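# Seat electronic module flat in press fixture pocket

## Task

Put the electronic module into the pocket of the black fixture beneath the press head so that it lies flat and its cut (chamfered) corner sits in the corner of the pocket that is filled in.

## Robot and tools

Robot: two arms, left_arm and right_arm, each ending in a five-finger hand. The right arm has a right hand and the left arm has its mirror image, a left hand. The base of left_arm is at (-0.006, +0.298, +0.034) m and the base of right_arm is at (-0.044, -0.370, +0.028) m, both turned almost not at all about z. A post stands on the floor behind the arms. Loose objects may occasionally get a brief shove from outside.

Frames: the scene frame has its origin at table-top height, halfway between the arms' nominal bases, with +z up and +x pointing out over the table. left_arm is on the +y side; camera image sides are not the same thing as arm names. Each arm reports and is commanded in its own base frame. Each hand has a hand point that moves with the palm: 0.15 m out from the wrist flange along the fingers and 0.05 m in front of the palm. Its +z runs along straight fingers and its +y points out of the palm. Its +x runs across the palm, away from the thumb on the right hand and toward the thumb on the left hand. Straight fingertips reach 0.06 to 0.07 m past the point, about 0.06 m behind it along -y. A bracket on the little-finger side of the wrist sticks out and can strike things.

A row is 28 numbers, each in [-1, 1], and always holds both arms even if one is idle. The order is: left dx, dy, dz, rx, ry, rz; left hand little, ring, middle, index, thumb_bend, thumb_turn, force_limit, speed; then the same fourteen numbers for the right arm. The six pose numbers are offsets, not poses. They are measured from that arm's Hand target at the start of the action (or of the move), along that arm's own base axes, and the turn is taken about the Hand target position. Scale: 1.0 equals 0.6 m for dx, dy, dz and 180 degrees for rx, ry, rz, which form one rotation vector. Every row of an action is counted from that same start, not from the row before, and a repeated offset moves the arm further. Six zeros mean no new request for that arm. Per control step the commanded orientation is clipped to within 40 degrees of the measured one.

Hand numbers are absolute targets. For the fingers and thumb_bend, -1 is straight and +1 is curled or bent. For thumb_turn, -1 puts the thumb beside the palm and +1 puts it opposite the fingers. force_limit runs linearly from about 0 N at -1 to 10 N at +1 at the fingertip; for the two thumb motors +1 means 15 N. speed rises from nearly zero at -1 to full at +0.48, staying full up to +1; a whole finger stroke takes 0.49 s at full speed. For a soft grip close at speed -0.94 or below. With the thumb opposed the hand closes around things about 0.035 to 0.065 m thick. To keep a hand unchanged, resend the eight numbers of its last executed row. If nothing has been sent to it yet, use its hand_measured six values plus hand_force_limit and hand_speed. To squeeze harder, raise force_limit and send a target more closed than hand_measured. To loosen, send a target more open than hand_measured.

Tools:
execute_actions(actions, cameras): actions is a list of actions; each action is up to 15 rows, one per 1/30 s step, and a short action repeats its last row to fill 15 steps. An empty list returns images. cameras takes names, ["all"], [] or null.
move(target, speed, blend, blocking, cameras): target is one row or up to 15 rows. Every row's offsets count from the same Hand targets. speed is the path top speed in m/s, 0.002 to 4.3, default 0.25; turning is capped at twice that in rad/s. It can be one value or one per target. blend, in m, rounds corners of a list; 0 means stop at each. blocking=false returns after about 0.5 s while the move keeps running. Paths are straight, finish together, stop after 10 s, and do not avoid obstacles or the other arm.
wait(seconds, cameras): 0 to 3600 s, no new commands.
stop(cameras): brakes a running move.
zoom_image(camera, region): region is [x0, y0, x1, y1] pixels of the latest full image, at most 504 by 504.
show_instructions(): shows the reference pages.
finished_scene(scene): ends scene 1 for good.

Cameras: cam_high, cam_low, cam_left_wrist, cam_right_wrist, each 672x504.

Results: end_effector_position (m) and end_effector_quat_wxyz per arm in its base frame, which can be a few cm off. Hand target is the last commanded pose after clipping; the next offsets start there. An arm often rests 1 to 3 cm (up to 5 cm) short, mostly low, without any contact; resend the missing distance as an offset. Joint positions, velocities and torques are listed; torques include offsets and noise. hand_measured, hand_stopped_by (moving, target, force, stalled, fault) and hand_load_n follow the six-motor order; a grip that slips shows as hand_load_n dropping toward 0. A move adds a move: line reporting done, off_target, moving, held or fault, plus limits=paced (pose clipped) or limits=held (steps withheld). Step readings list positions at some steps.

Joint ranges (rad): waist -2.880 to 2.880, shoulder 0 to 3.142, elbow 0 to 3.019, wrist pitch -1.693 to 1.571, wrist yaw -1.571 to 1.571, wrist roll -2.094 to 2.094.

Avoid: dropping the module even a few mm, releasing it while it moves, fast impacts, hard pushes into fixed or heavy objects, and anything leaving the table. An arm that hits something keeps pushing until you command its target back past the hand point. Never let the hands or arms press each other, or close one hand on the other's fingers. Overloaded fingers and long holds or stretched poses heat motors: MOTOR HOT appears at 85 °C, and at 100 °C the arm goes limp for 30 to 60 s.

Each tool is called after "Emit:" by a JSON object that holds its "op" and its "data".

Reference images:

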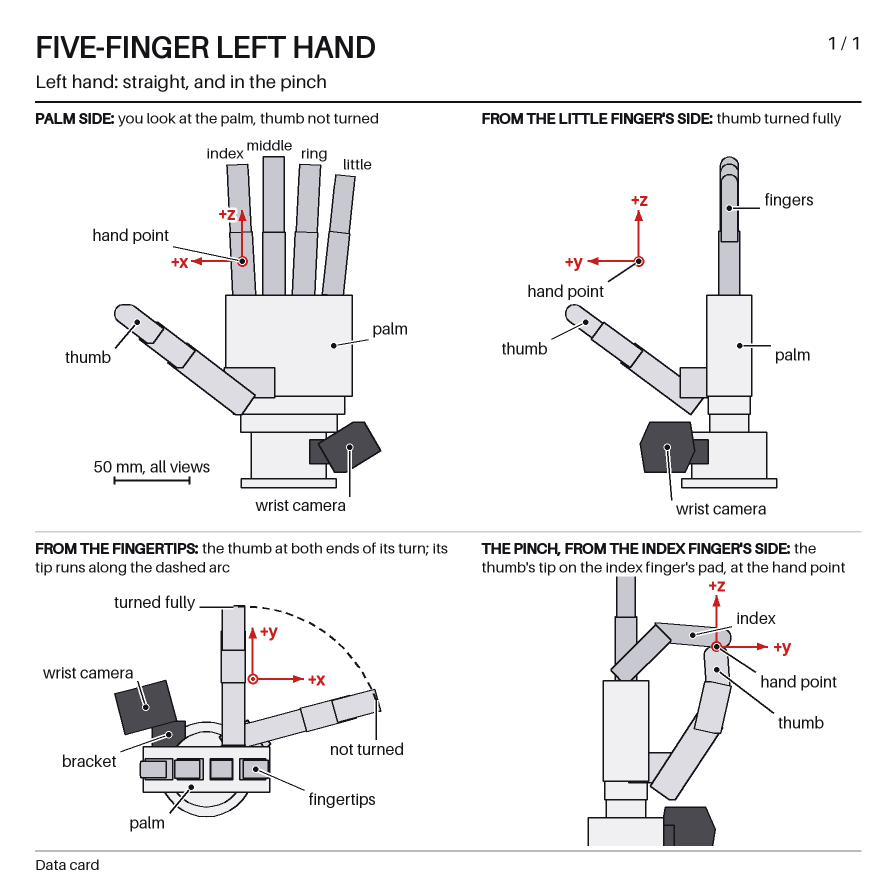

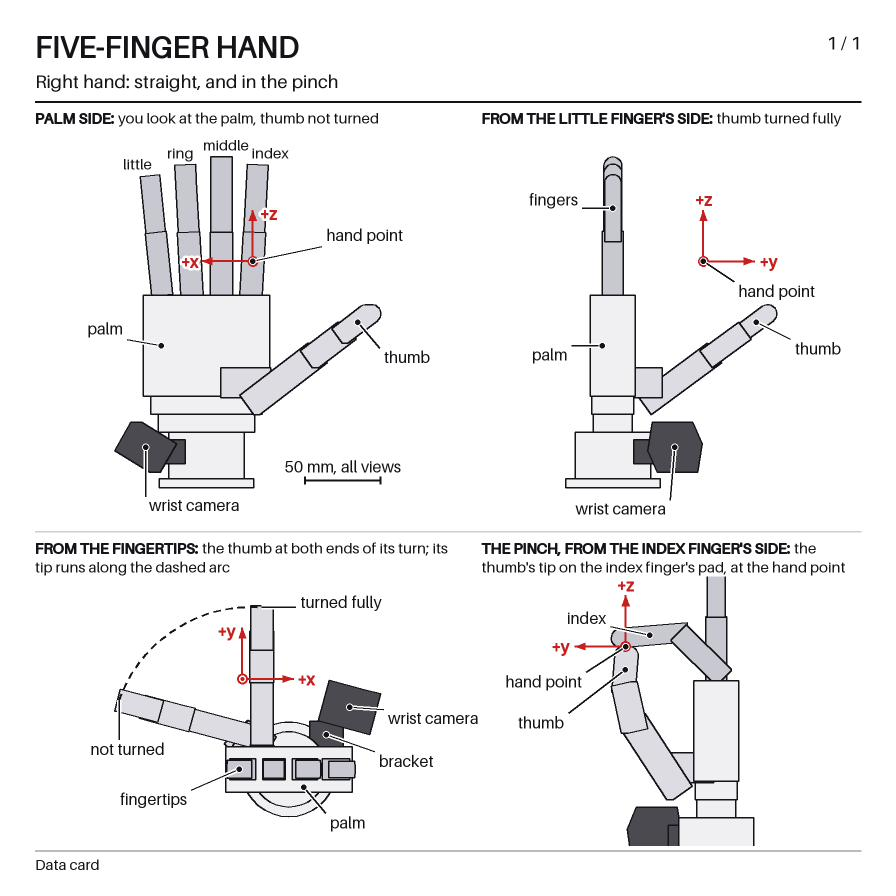

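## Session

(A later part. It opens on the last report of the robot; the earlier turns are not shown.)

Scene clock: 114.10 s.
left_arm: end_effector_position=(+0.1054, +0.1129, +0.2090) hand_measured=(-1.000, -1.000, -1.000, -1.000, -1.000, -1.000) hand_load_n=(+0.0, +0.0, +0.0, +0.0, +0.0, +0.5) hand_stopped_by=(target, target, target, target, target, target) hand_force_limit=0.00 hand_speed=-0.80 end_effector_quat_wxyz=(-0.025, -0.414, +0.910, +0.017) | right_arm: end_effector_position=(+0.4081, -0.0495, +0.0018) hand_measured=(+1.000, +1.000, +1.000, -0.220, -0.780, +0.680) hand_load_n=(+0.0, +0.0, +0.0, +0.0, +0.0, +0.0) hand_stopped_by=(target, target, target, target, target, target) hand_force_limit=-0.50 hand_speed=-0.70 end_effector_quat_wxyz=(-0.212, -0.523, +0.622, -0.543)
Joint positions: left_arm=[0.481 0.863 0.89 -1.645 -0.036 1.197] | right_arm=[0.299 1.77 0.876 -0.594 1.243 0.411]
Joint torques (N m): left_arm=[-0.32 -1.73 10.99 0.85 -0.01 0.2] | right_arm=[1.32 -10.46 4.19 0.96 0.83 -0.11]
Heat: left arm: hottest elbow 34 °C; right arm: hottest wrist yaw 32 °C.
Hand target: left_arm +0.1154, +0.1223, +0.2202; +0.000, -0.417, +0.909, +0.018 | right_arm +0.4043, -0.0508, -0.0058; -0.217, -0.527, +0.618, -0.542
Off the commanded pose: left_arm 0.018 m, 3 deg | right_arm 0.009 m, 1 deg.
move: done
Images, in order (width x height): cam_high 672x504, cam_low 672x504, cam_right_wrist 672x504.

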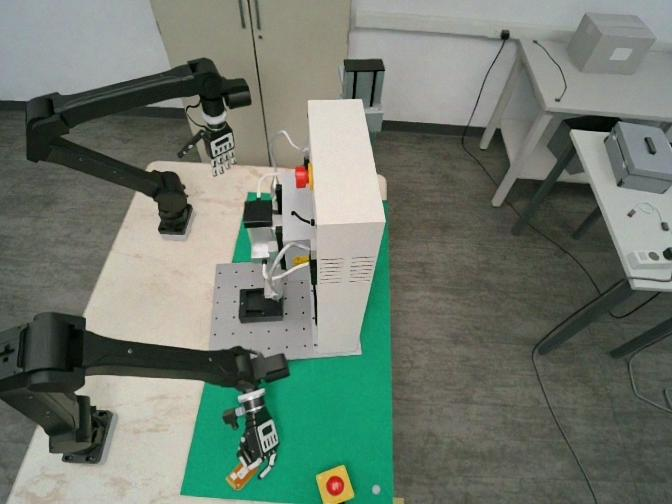

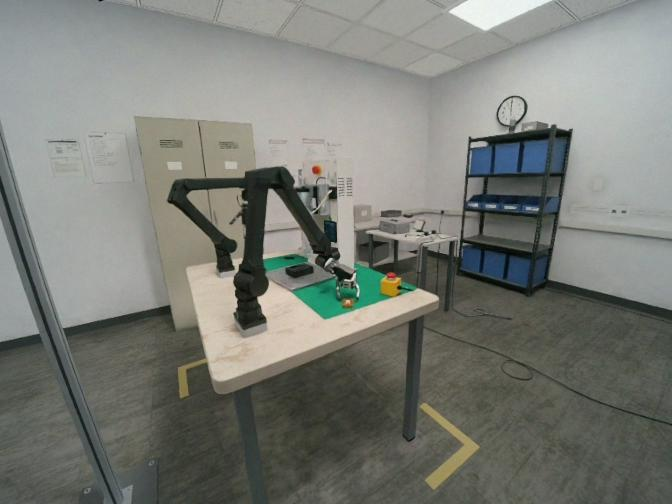

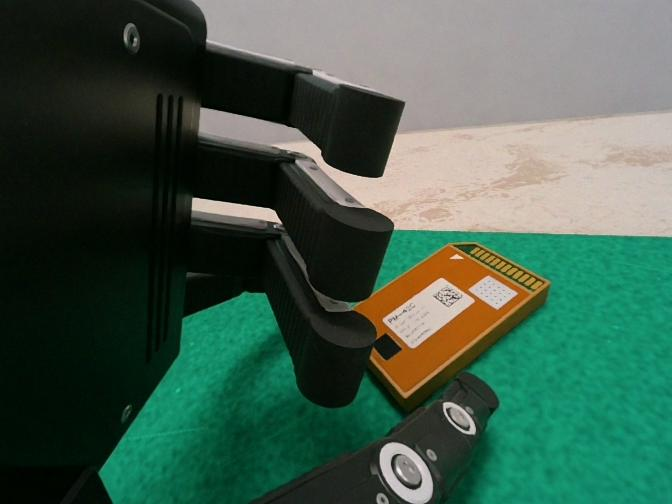

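Emit:
{"op": "move", "data": {"target": [0,0,0,0,0,0,-1,-1,-1,-1,-1,-1,0,-0.8,-0.006,0,0.008,0,0,0,1,1,1,-0.12,-0.78,0.68,-0.5,-0.85], "speed": 0.05, "cameras": ["cam_right_wrist", "cam_low", "cam_high"]}}

Emit:
{"op": "zoom_image", "data": {"camera": "cam_low", "region": [325, 272, 365, 312]}}

Emit:
{"op": "zoom_image", "data": {"camera": "cam_high", "region": [224, 450, 274, 495]}}

Scene clock: 116.13 s.
left_arm: end_effector_position=(+0.1054, +0.1129, +0.2090) hand_measured=(-1.000, -1.000, -1.000, -1.000, -1.000, -1.000) hand_load_n=(+0.0, +0.0, +0.0, +0.0, +0.0, +0.0) hand_stopped_by=(target, target, target, target, target, target) hand_force_limit=0.00 hand_speed=-0.80 end_effector_quat_wxyz=(-0.025, -0.414, +0.910, +0.017) | right_arm: end_effector_position=(+0.4030, -0.0510, -0.0005) hand_measured=(+1.000, +1.000, +1.000, -0.120, -0.780, +0.680) hand_load_n=(-0.5, +0.0, +0.0, +0.0, +0.0, +0.0) hand_stopped_by=(target, target, target, target, target, target) hand_force_limit=-0.50 hand_speed=-0.85 end_effector_quat_wxyz=(-0.216, -0.526, +0.620, -0.541)
Joint positions: left_arm=[0.481 0.863 0.89 -1.645 -0.036 1.197] | right_arm=[0.299 1.77 0.865 -0.594 1.243 0.411]
Joint torques (N m): left_arm=[-0.26 -1.67 10.99 0.85 -0.02 0.19] | right_arm=[1.49 -11.69 4.31 0.25 0.84 -0.06]
Heat: left arm: hottest elbow 35 °C; right arm: hottest wrist yaw 32 °C.
Hand target: left_arm +0.1154, +0.1223, +0.2202; +0.000, -0.417, +0.909, +0.018 | right_arm +0.4007, -0.0508, -0.0010; -0.217, -0.527, +0.618, -0.542
Off the commanded pose: left_arm 0.018 m, 3 deg | right_arm 0.002 m, 0 deg.
move: done
Images, in order (width x height): cam_high 672x504, cam_low 672x504, cam_right_wrist 672x504.

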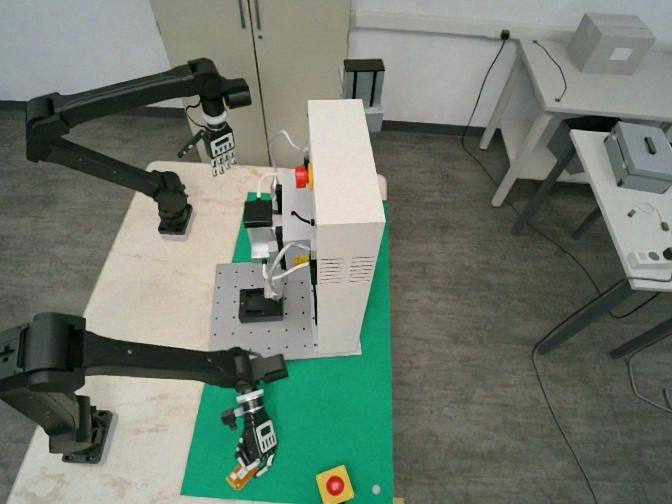

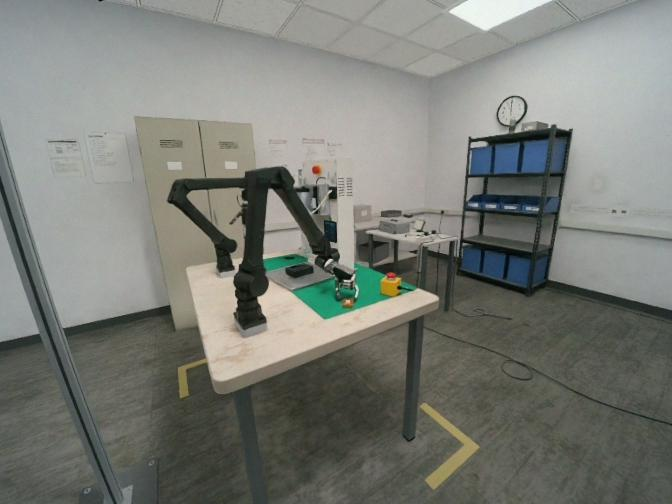

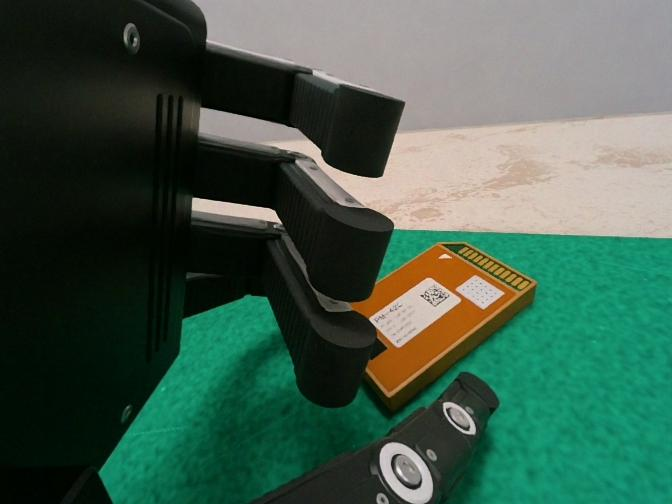

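Scaled by 12.600 from the camera's image (finer frame: 960x720).

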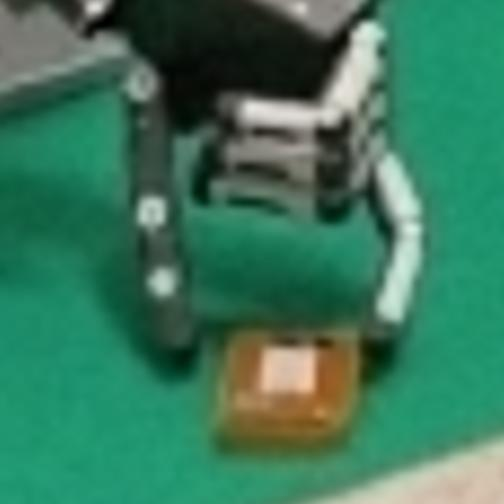

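Scaled by 10.080 from the camera's image (finer frame: 960x720).

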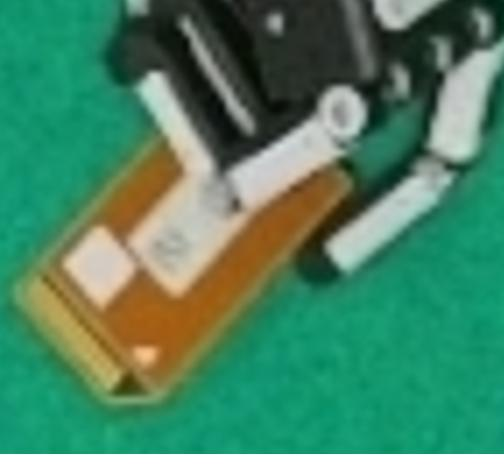

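Emit:
{"op": "move", "data": {"target": [0,0,0,0,0,0,-1,-1,-1,-1,-1,-1,0,-0.8,0,0,0,0,0,0,1,1,1,-0.12,-0.6,0.68,-0.5,-0.92], "speed": 0.05, "cameras": ["cam_right_wrist", "cam_low", "cam_high"]}}

Emit:
{"op": "zoom_image", "data": {"camera": "cam_low", "region": [325, 272, 365, 312]}}

Emit:
{"op": "zoom_image", "data": {"camera": "cam_right_wrist", "region": [320, 230, 560, 430]}}

Emit:
{"op": "zoom_image", "data": {"camera": "cam_high", "region": [224, 450, 274, 495]}}

Scene clock: 118.50 s.
left_arm: end_effector_position=(+0.1054, +0.1129, +0.2090) hand_measured=(-1.000, -1.000, -1.000, -1.000, -1.000, -1.000) hand_load_n=(+0.0, +0.0, +0.0, +0.0, +0.0, +0.0) hand_stopped_by=(target, target, target, target, target, target) hand_force_limit=0.00 hand_speed=-0.80 end_effector_quat_wxyz=(-0.025, -0.414, +0.910, +0.017) | right_arm: end_effector_position=(+0.4030, -0.0510, -0.0005) hand_measured=(+1.000, +1.000, +1.000, -0.120, -0.600, +0.680) hand_load_n=(+0.0, +0.0, +0.0, +0.0, +0.0, +0.0) hand_stopped_by=(target, target, target, target, target, target) hand_force_limit=-0.50 hand_speed=-0.92 end_effector_quat_wxyz=(-0.216, -0.526, +0.620, -0.541)
Joint positions: left_arm=[0.481 0.863 0.89 -1.645 -0.036 1.197] | right_arm=[0.299 1.77 0.865 -0.594 1.243 0.411]
Joint torques (N m): left_arm=[-0.26 -1.73 10.99 0.85 -0.02 0.2] | right_arm=[1.49 -11.75 4.31 0.28 0.84 -0.05]
Heat: left arm: hottest elbow 35 °C; right arm: hottest wrist yaw 32 °C.
Hand target: left_arm +0.1154, +0.1223, +0.2202; +0.000, -0.417, +0.909, +0.018 | right_arm +0.4007, -0.0508, -0.0010; -0.217, -0.527, +0.618, -0.542
Off the commanded pose: left_arm 0.018 m, 3 deg | right_arm 0.002 m, 0 deg.
move: done
Images, in order (width x height): cam_high 672x504, cam_low 672x504, cam_right_wrist 672x504.

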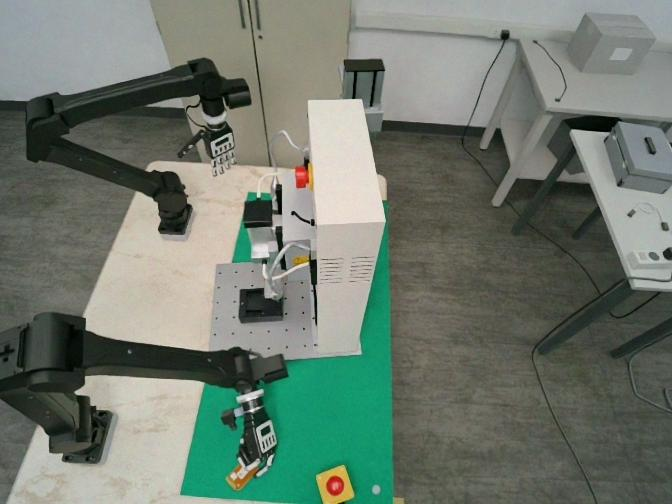

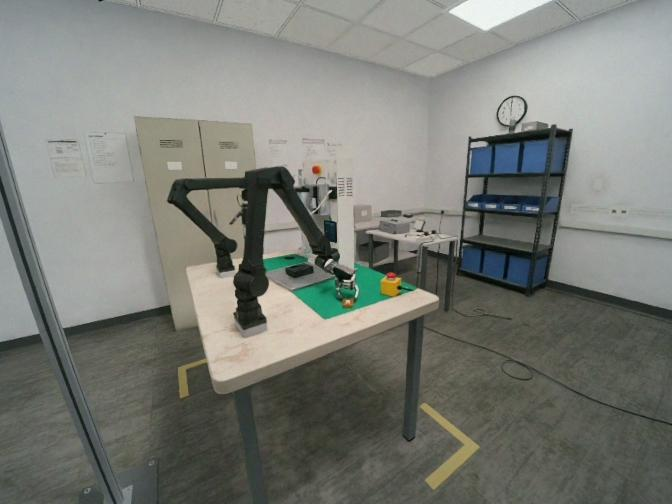

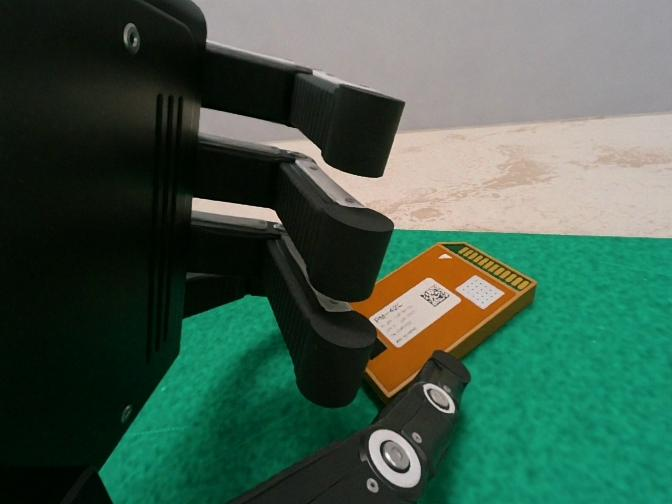

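Scaled by 12.600 from the camera's image (finer frame: 960x720).

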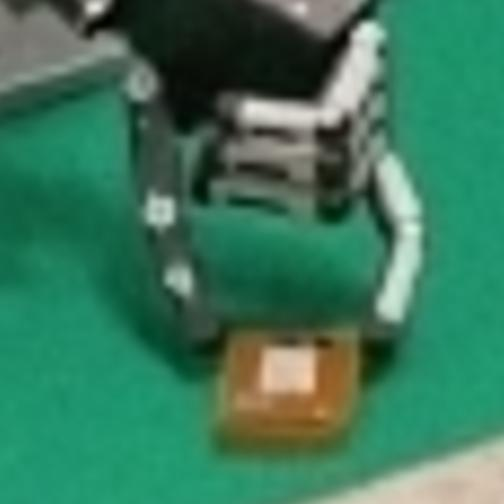

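Scaled by 2.100 from the camera's image (finer frame: 960x720).

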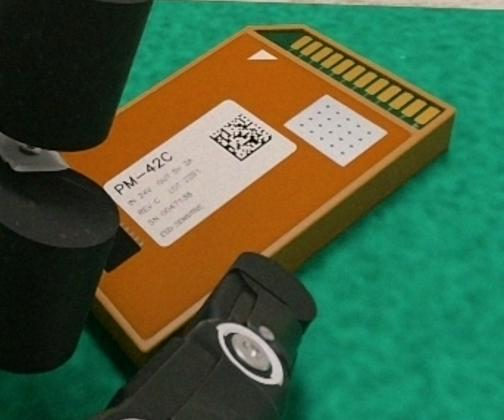

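Scaled by 10.080 from the camera's image (finer frame: 960x720).

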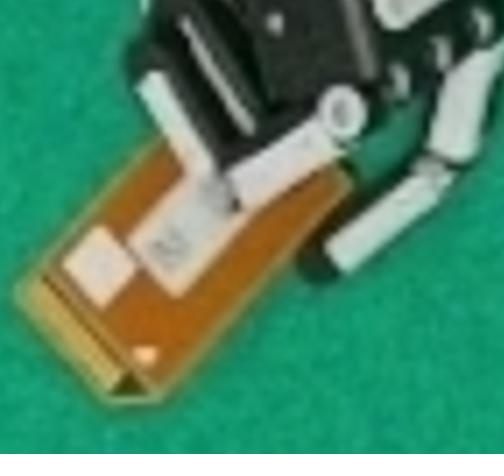

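Emit:
{"op": "move", "data": {"target": [0,0,0,0,0,0,-1,-1,-1,-1,-1,-1,0,-0.8,0,0,0,0,0,0,1,1,1,-0.08,-0.5,0.68,-0.5,-0.92], "speed": 0.05, "cameras": ["cam_right_wrist", "cam_low", "cam_high"]}}

Emit:
{"op": "zoom_image", "data": {"camera": "cam_low", "region": [325, 272, 365, 312]}}

Emit:
{"op": "zoom_image", "data": {"camera": "cam_right_wrist", "region": [320, 230, 560, 430]}}

Emit:
{"op": "zoom_image", "data": {"camera": "cam_high", "region": [224, 450, 274, 495]}}

Scene clock: 120.10 s.
left_arm: end_effector_position=(+0.1054, +0.1129, +0.2090) hand_measured=(-1.000, -1.000, -1.000, -1.000, -1.000, -1.000) hand_load_n=(+0.0, +0.0, +0.0, -0.5, +0.0, +0.0) hand_stopped_by=(target, target, target, target, target, target) hand_force_limit=0.00 hand_speed=-0.80 end_effector_quat_wxyz=(-0.025, -0.414, +0.910, +0.017) | right_arm: end_effector_position=(+0.4028, -0.0512, -0.0003) hand_measured=(+1.000, +1.000, +1.000, -0.080, -0.500, +0.680) hand_load_n=(+0.0, +0.0, +0.0, +0.5, +0.0, -0.5) hand_stopped_by=(target, target, target, target, target, target) hand_force_limit=-0.50 hand_speed=-0.92 end_effector_quat_wxyz=(-0.217, -0.527, +0.619, -0.541)
Joint positions: left_arm=[0.481 0.863 0.89 -1.645 -0.036 1.197] | right_arm=[0.299 1.77 0.865 -0.594 1.243 0.407]
Joint torques (N m): left_arm=[-0.26 -1.67 10.99 0.84 -0.02 0.2] | right_arm=[1.49 -11.52 4.3 0.32 0.84 -0.05]
Heat: left arm: hottest elbow 35 °C; right arm: hottest wrist yaw 32 °C.
Hand target: left_arm +0.1154, +0.1223, +0.2202; +0.000, -0.417, +0.909, +0.018 | right_arm +0.4007, -0.0508, -0.0010; -0.217, -0.527, +0.618, -0.542
Off the commanded pose: left_arm 0.018 m, 3 deg | right_arm 0.002 m, 0 deg.
move: done
Images, in order (width x height): cam_high 672x504, cam_low 672x504, cam_right_wrist 672x504.

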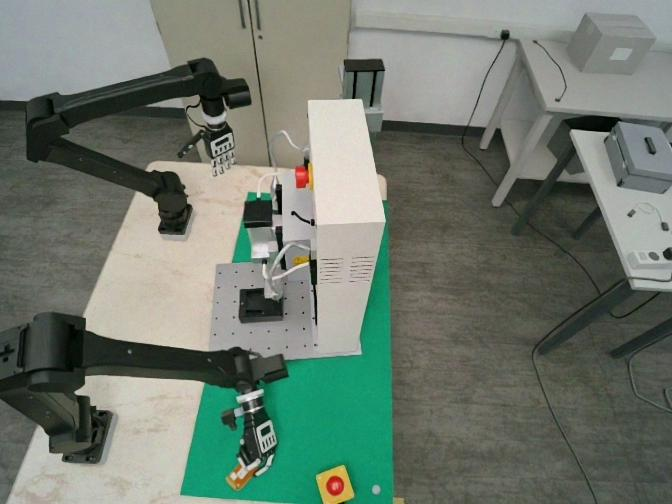

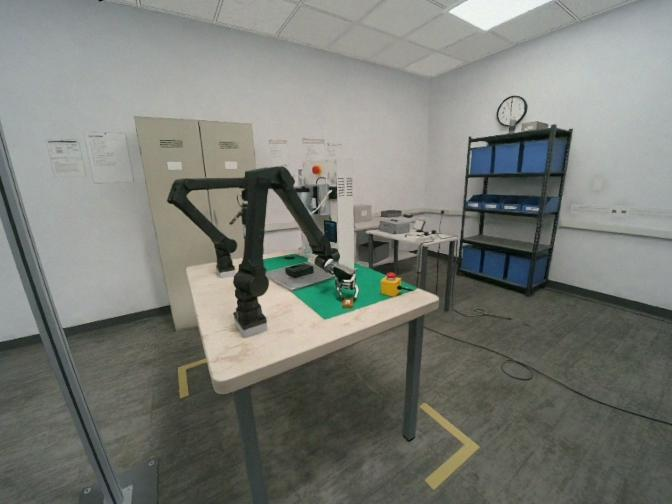

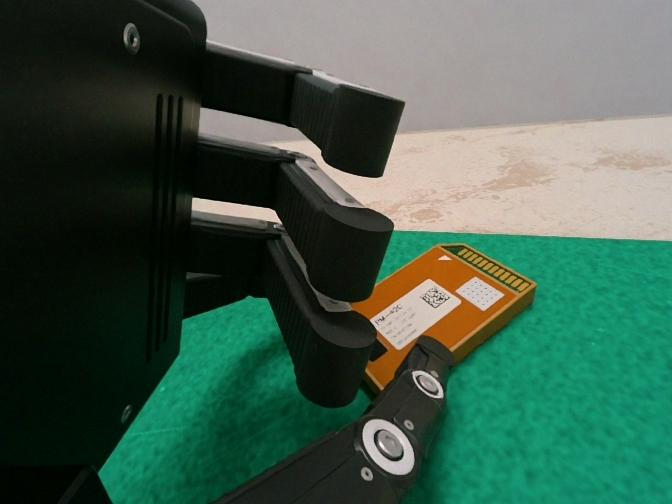

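Scaled by 12.600 from the camera's image (finer frame: 960x720).

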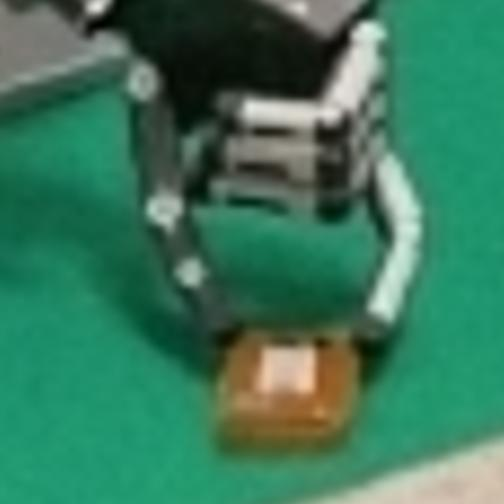

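Scaled by 2.100 from the camera's image (finer frame: 960x720).

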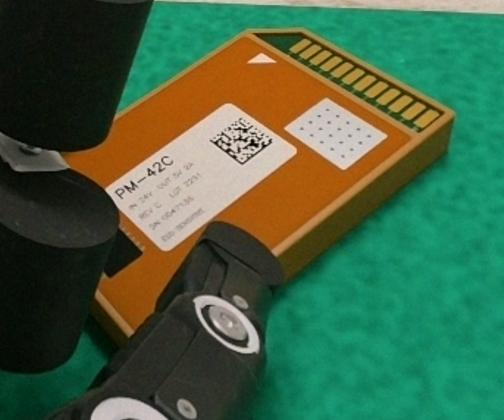

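Scaled by 10.080 from the camera's image (finer frame: 960x720).

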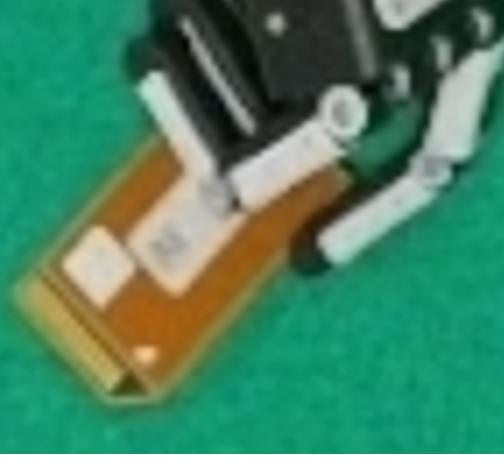

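Emit:
{"op": "move", "data": {"target": [[0,0,0,0,0,0,-1,-1,-1,-1,-1,-1,0,-0.8,0,0,0,0,0,0,1,1,1,-0.2,-0.75,0.68,-0.5,-0.7],[0,0,0,0,0,0,-1,-1,-1,-1,-1,-1,0,-0.8,0.003,0,0.03,0,0,0,1,1,1,-0.2,-0.75,0.68,-0.5,-0.7],[0,0,0,0,0,0,-1,-1,-1,-1,-1,-1,0,-0.8,0.003,0,0.012,0,0,0,1,1,1,-0.16,-0.68,0.68,-0.5,-0.7]], "speed": 0.05, "cameras": ["cam_right_wrist", "cam_low", "cam_high"]}}

Emit:
{"op": "zoom_image", "data": {"camera": "cam_low", "region": [325, 272, 365, 312]}}

Emit:
{"op": "zoom_image", "data": {"camera": "cam_right_wrist", "region": [320, 230, 560, 430]}}

Emit:
{"op": "zoom_image", "data": {"camera": "cam_high", "region": [224, 450, 274, 495]}}

Scene clock: 124.30 s.
left_arm: end_effector_position=(+0.1054, +0.1129, +0.2090) hand_measured=(-1.000, -1.000, -1.000, -1.000, -1.000, -1.000) hand_load_n=(+0.5, +0.0, +0.0, +0.0, +0.0, +0.0) hand_stopped_by=(target, target, target, target, target, target) hand_force_limit=0.00 hand_speed=-0.80 end_effector_quat_wxyz=(-0.025, -0.414, +0.910, +0.017) | right_arm: end_effector_position=(+0.3999, -0.0520, +0.0090) hand_measured=(+1.000, +1.000, +1.000, -0.160, -0.680, +0.680) hand_load_n=(+0.0, +0.0, +0.0, +0.0, +0.0, +0.0) hand_stopped_by=(target, target, target, target, target, target) hand_force_limit=-0.50 hand_speed=-0.70 end_effector_quat_wxyz=(-0.219, -0.528, +0.618, -0.540)
Joint positions: left_arm=[0.481 0.863 0.89 -1.645 -0.036 1.197] | right_arm=[0.299 1.745 0.865 -0.628 1.243 0.411]
Joint torques (N m): left_arm=[-0.26 -1.73 10.99 0.84 -0.02 0.19] | right_arm=[1.32 -10.64 5.03 0.96 0.83 -0.09]
Heat: left arm: hottest elbow 35 °C; right arm: hottest wrist yaw 32 °C.
Hand target: left_arm +0.1154, +0.1223, +0.2202; +0.000, -0.417, +0.909, +0.018 | right_arm +0.4025, -0.0508, +0.0062; -0.217, -0.527, +0.618, -0.542
Off the commanded pose: left_arm 0.018 m, 3 deg | right_arm 0.004 m, 0 deg.
move: done
Images, in order (width x height): cam_high 672x504, cam_low 672x504, cam_right_wrist 672x504.

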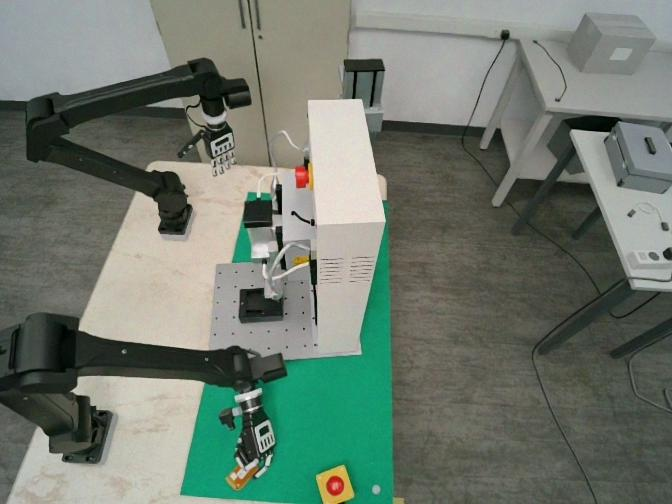

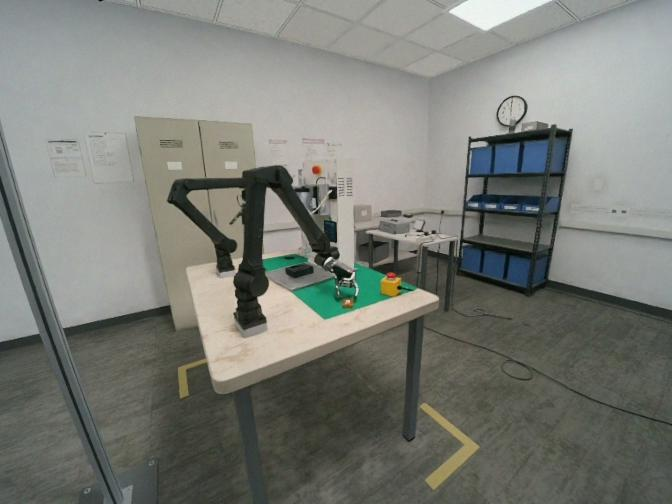

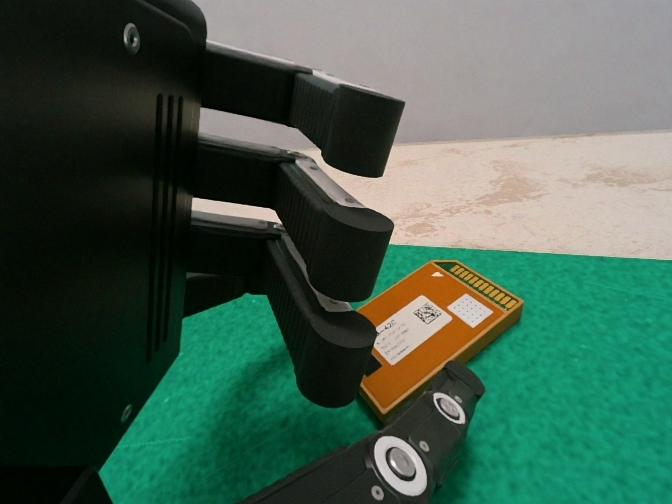

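Scaled by 12.600 from the camera's image (finer frame: 960x720).

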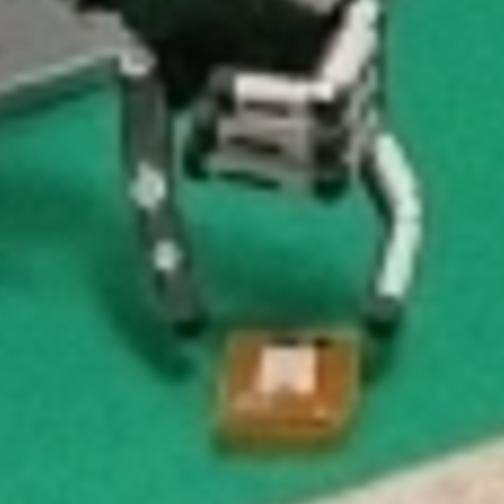

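Scaled by 2.100 from the camera's image (finer frame: 960x720).

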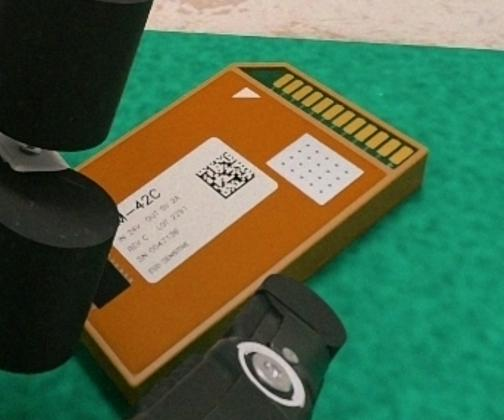

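Scaled by 10.080 from the camera's image (finer frame: 960x720).

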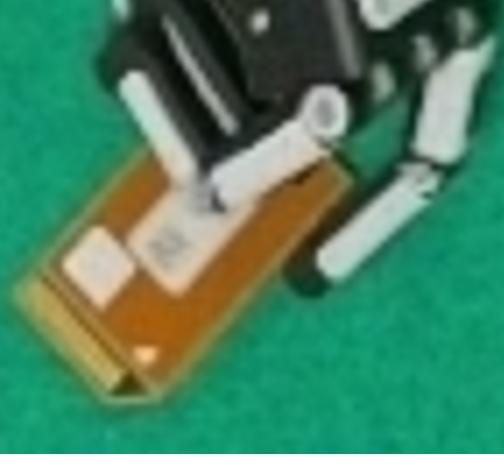

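Emit:
{"op": "move", "data": {"target": [[0,0,0,0,0,0,-1,-1,-1,-1,-1,-1,0,-0.8,0,0,0,0,0,0,1,1,1,-0.19,-0.6,0.68,-0.5,-0.7],[0,0,0,0,0,0,-1,-1,-1,-1,-1,-1,0,-0.8,0.003,-0.001,-0.025,0,0,0,1,1,1,-0.19,-0.6,0.68,-0.5,-0.7]], "speed": 0.05, "cameras": ["cam_right_wrist", "cam_low", "cam_high"]}}

Emit:
{"op": "zoom_image", "data": {"camera": "cam_low", "region": [325, 272, 365, 312]}}

Emit:
{"op": "zoom_image", "data": {"camera": "cam_right_wrist", "region": [320, 230, 560, 430]}}

Emit:
{"op": "zoom_image", "data": {"camera": "cam_high", "region": [224, 450, 274, 495]}}

Scene clock: 126.40 s.
left_arm: end_effector_position=(+0.1054, +0.1129, +0.2090) hand_measured=(-1.000, -1.000, -1.000, -1.000, -1.000, -1.000) hand_load_n=(+0.0, +0.0, +0.0, +0.0, -0.5, +0.0) hand_stopped_by=(target, target, target, target, target, target) hand_force_limit=0.00 hand_speed=-0.80 end_effector_quat_wxyz=(-0.025, -0.414, +0.910, +0.017) | right_arm: end_effector_position=(+0.4045, -0.0506, -0.0030) hand_measured=(+1.000, +1.000, +1.000, -0.190, -0.600, +0.680) hand_load_n=(+0.0, +0.5, +0.0, +0.0, +0.0, +0.0) hand_stopped_by=(target, target, target, target, target, target) hand_force_limit=-0.50 hand_speed=-0.70 end_effector_quat_wxyz=(-0.214, -0.524, +0.621, -0.542)
Joint positions: left_arm=[0.481 0.863 0.89 -1.645 -0.036 1.197] | right_arm=[0.299 1.776 0.865 -0.582 1.243 0.411]
Joint torques (N m): left_arm=[-0.26 -1.73 10.99 0.85 -0.02 0.19] | right_arm=[1.26 -10.58 4.6 1.03 0.82 -0.16]
Heat: left arm: hottest elbow 35 °C; right arm: hottest wrist yaw 32 °C.
Hand target: left_arm +0.1154, +0.1223, +0.2202; +0.000, -0.417, +0.909, +0.018 | right_arm +0.4043, -0.0514, -0.0088; -0.217, -0.527, +0.618, -0.542
Off the commanded pose: left_arm 0.018 m, 3 deg | right_arm 0.006 m, 1 deg.
move: done
Images, in order (width x height): cam_high 672x504, cam_low 672x504, cam_right_wrist 672x504.

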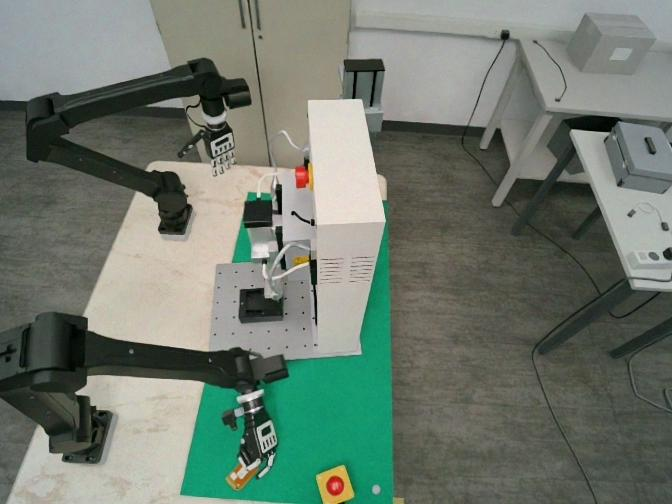

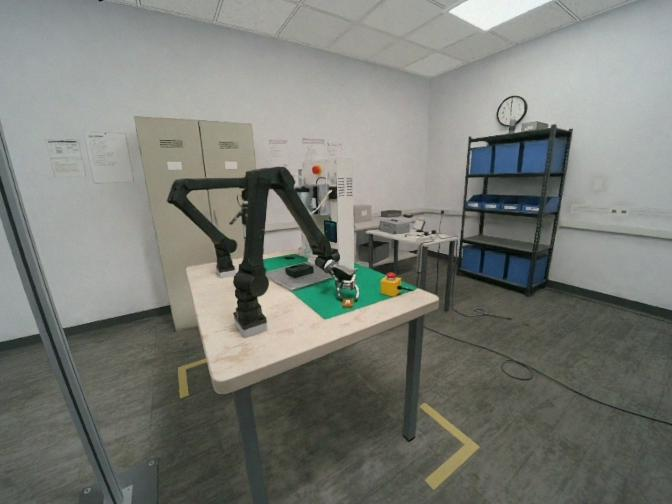

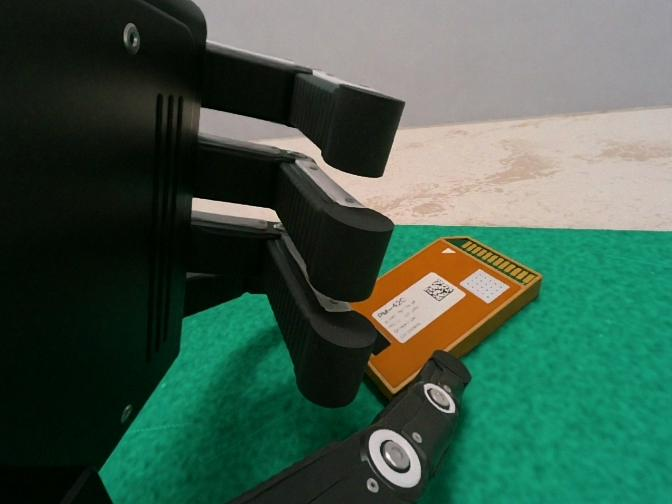

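Scaled by 12.600 from the camera's image (finer frame: 960x720).

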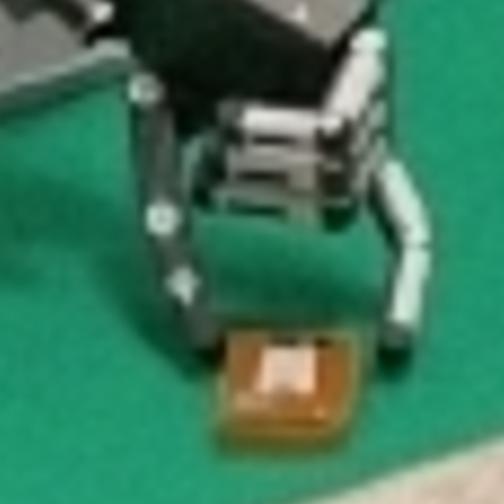

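Scaled by 2.100 from the camera's image (finer frame: 960x720).

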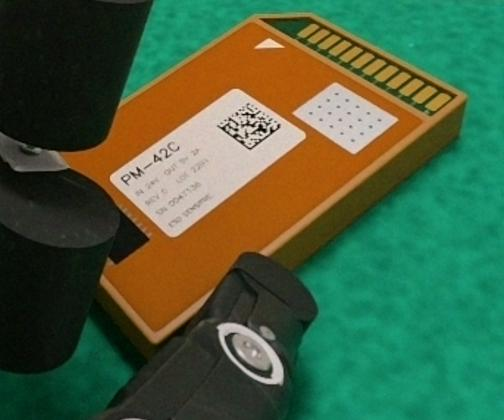

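Scaled by 10.080 from the camera's image (finer frame: 960x720).

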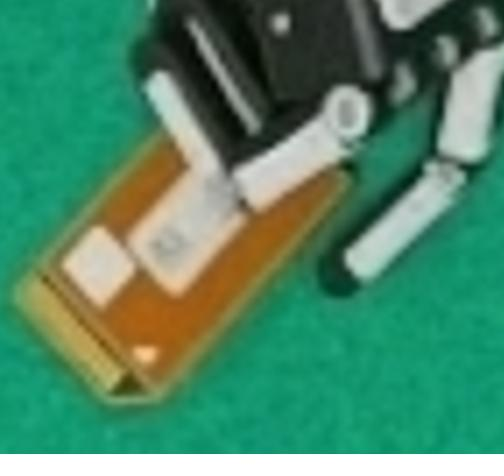

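Emit:
{"op": "move", "data": {"target": [0,0,0,0,0,0,-1,-1,-1,-1,-1,-1,0,-0.8,0,0,-0.003,0,0,0,1,1,1,-0.02,-0.6,0.68,-0.5,-0.92], "speed": 0.05, "cameras": ["cam_right_wrist", "cam_low", "cam_high"]}}

Emit:
{"op": "zoom_image", "data": {"camera": "cam_low", "region": [325, 272, 365, 312]}}

Emit:
{"op": "zoom_image", "data": {"camera": "cam_right_wrist", "region": [320, 230, 560, 430]}}

Emit:
{"op": "zoom_image", "data": {"camera": "cam_high", "region": [224, 450, 274, 495]}}

Scene clock: 127.80 s.
left_arm: end_effector_position=(+0.1054, +0.1129, +0.2090) hand_measured=(-1.000, -1.000, -1.000, -1.000, -1.000, -1.000) hand_load_n=(+0.0, +0.0, +0.0, +0.0, +0.0, +0.0) hand_stopped_by=(target, target, target, target, target, target) hand_force_limit=0.00 hand_speed=-0.80 end_effector_quat_wxyz=(-0.025, -0.414, +0.910, +0.017) | right_arm: end_effector_position=(+0.4056, -0.0502, -0.0032) hand_measured=(+1.000, +1.000, +1.000, -0.064, -0.600, +0.680) hand_load_n=(+0.0, +0.0, +0.0, +2.5, +2.0, +0.0) hand_stopped_by=(target, target, target, force, target, target) hand_force_limit=-0.50 hand_speed=-0.92 end_effector_quat_wxyz=(-0.211, -0.523, +0.622, -0.543)
Joint positions: left_arm=[0.481 0.863 0.89 -1.645 -0.036 1.197] | right_arm=[0.299 1.776 0.865 -0.576 1.243 0.411]
Joint torques (N m): left_arm=[-0.32 -1.73 10.99 0.85 -0.02 0.19] | right_arm=[1.26 -10.23 4.53 0.94 0.83 -0.14]
Heat: left arm: hottest elbow 35 °C; right arm: hottest wrist yaw 32 °C.
Hand target: left_arm +0.1154, +0.1223, +0.2202; +0.000, -0.417, +0.909, +0.018 | right_arm +0.4043, -0.0514, -0.0106; -0.217, -0.527, +0.618, -0.542
Off the commanded pose: left_arm 0.018 m, 3 deg | right_arm 0.008 m, 1 deg.
move: done
Images, in order (width x height): cam_high 672x504, cam_low 672x504, cam_right_wrist 672x504.

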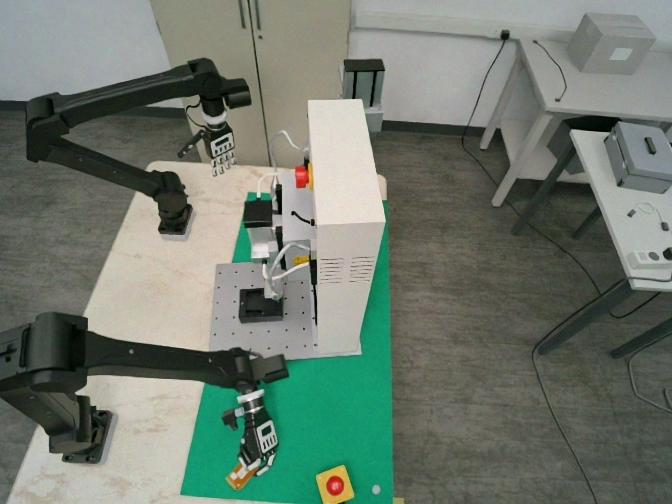

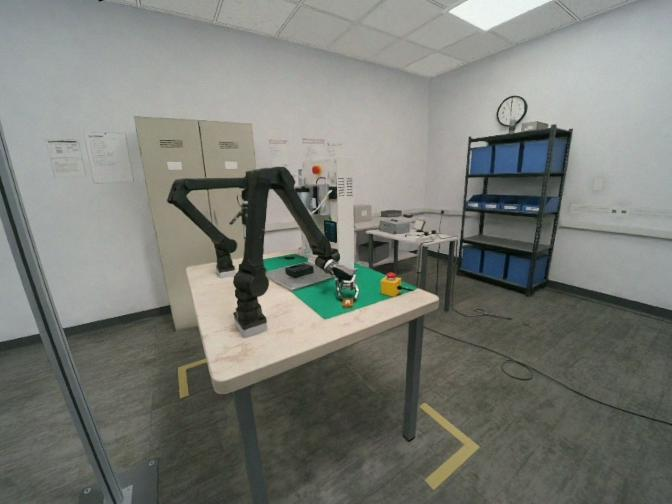

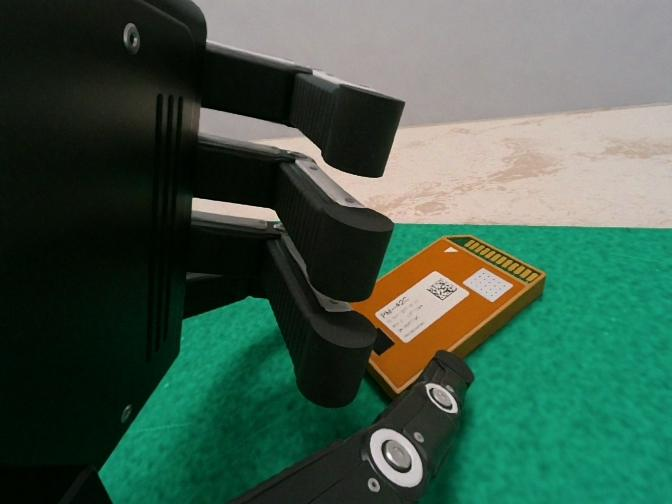

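Scaled by 12.600 from the camera's image (finer frame: 960x720).

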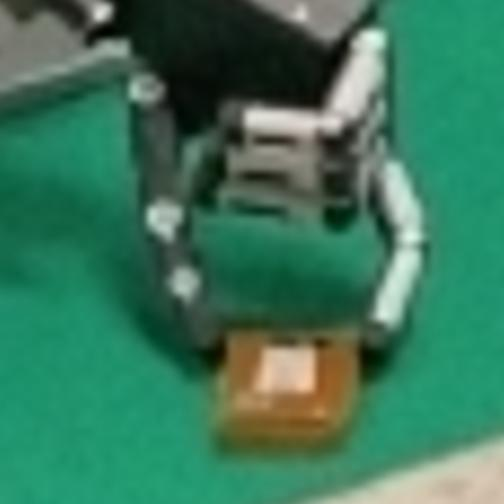

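Scaled by 2.100 from the camera's image (finer frame: 960x720).

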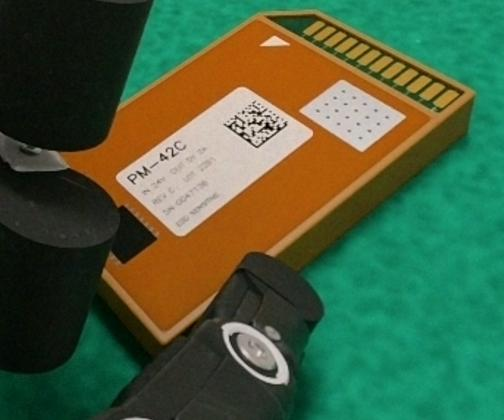

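Scaled by 10.080 from the camera's image (finer frame: 960x720).

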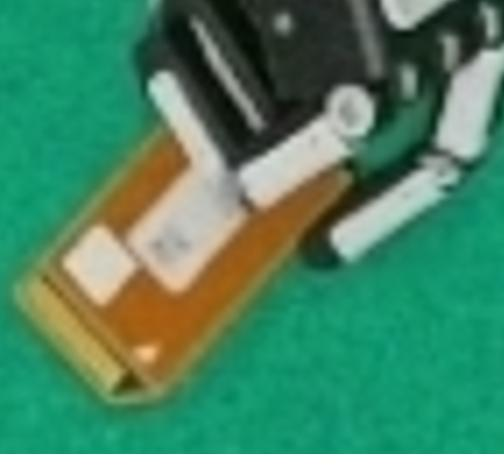

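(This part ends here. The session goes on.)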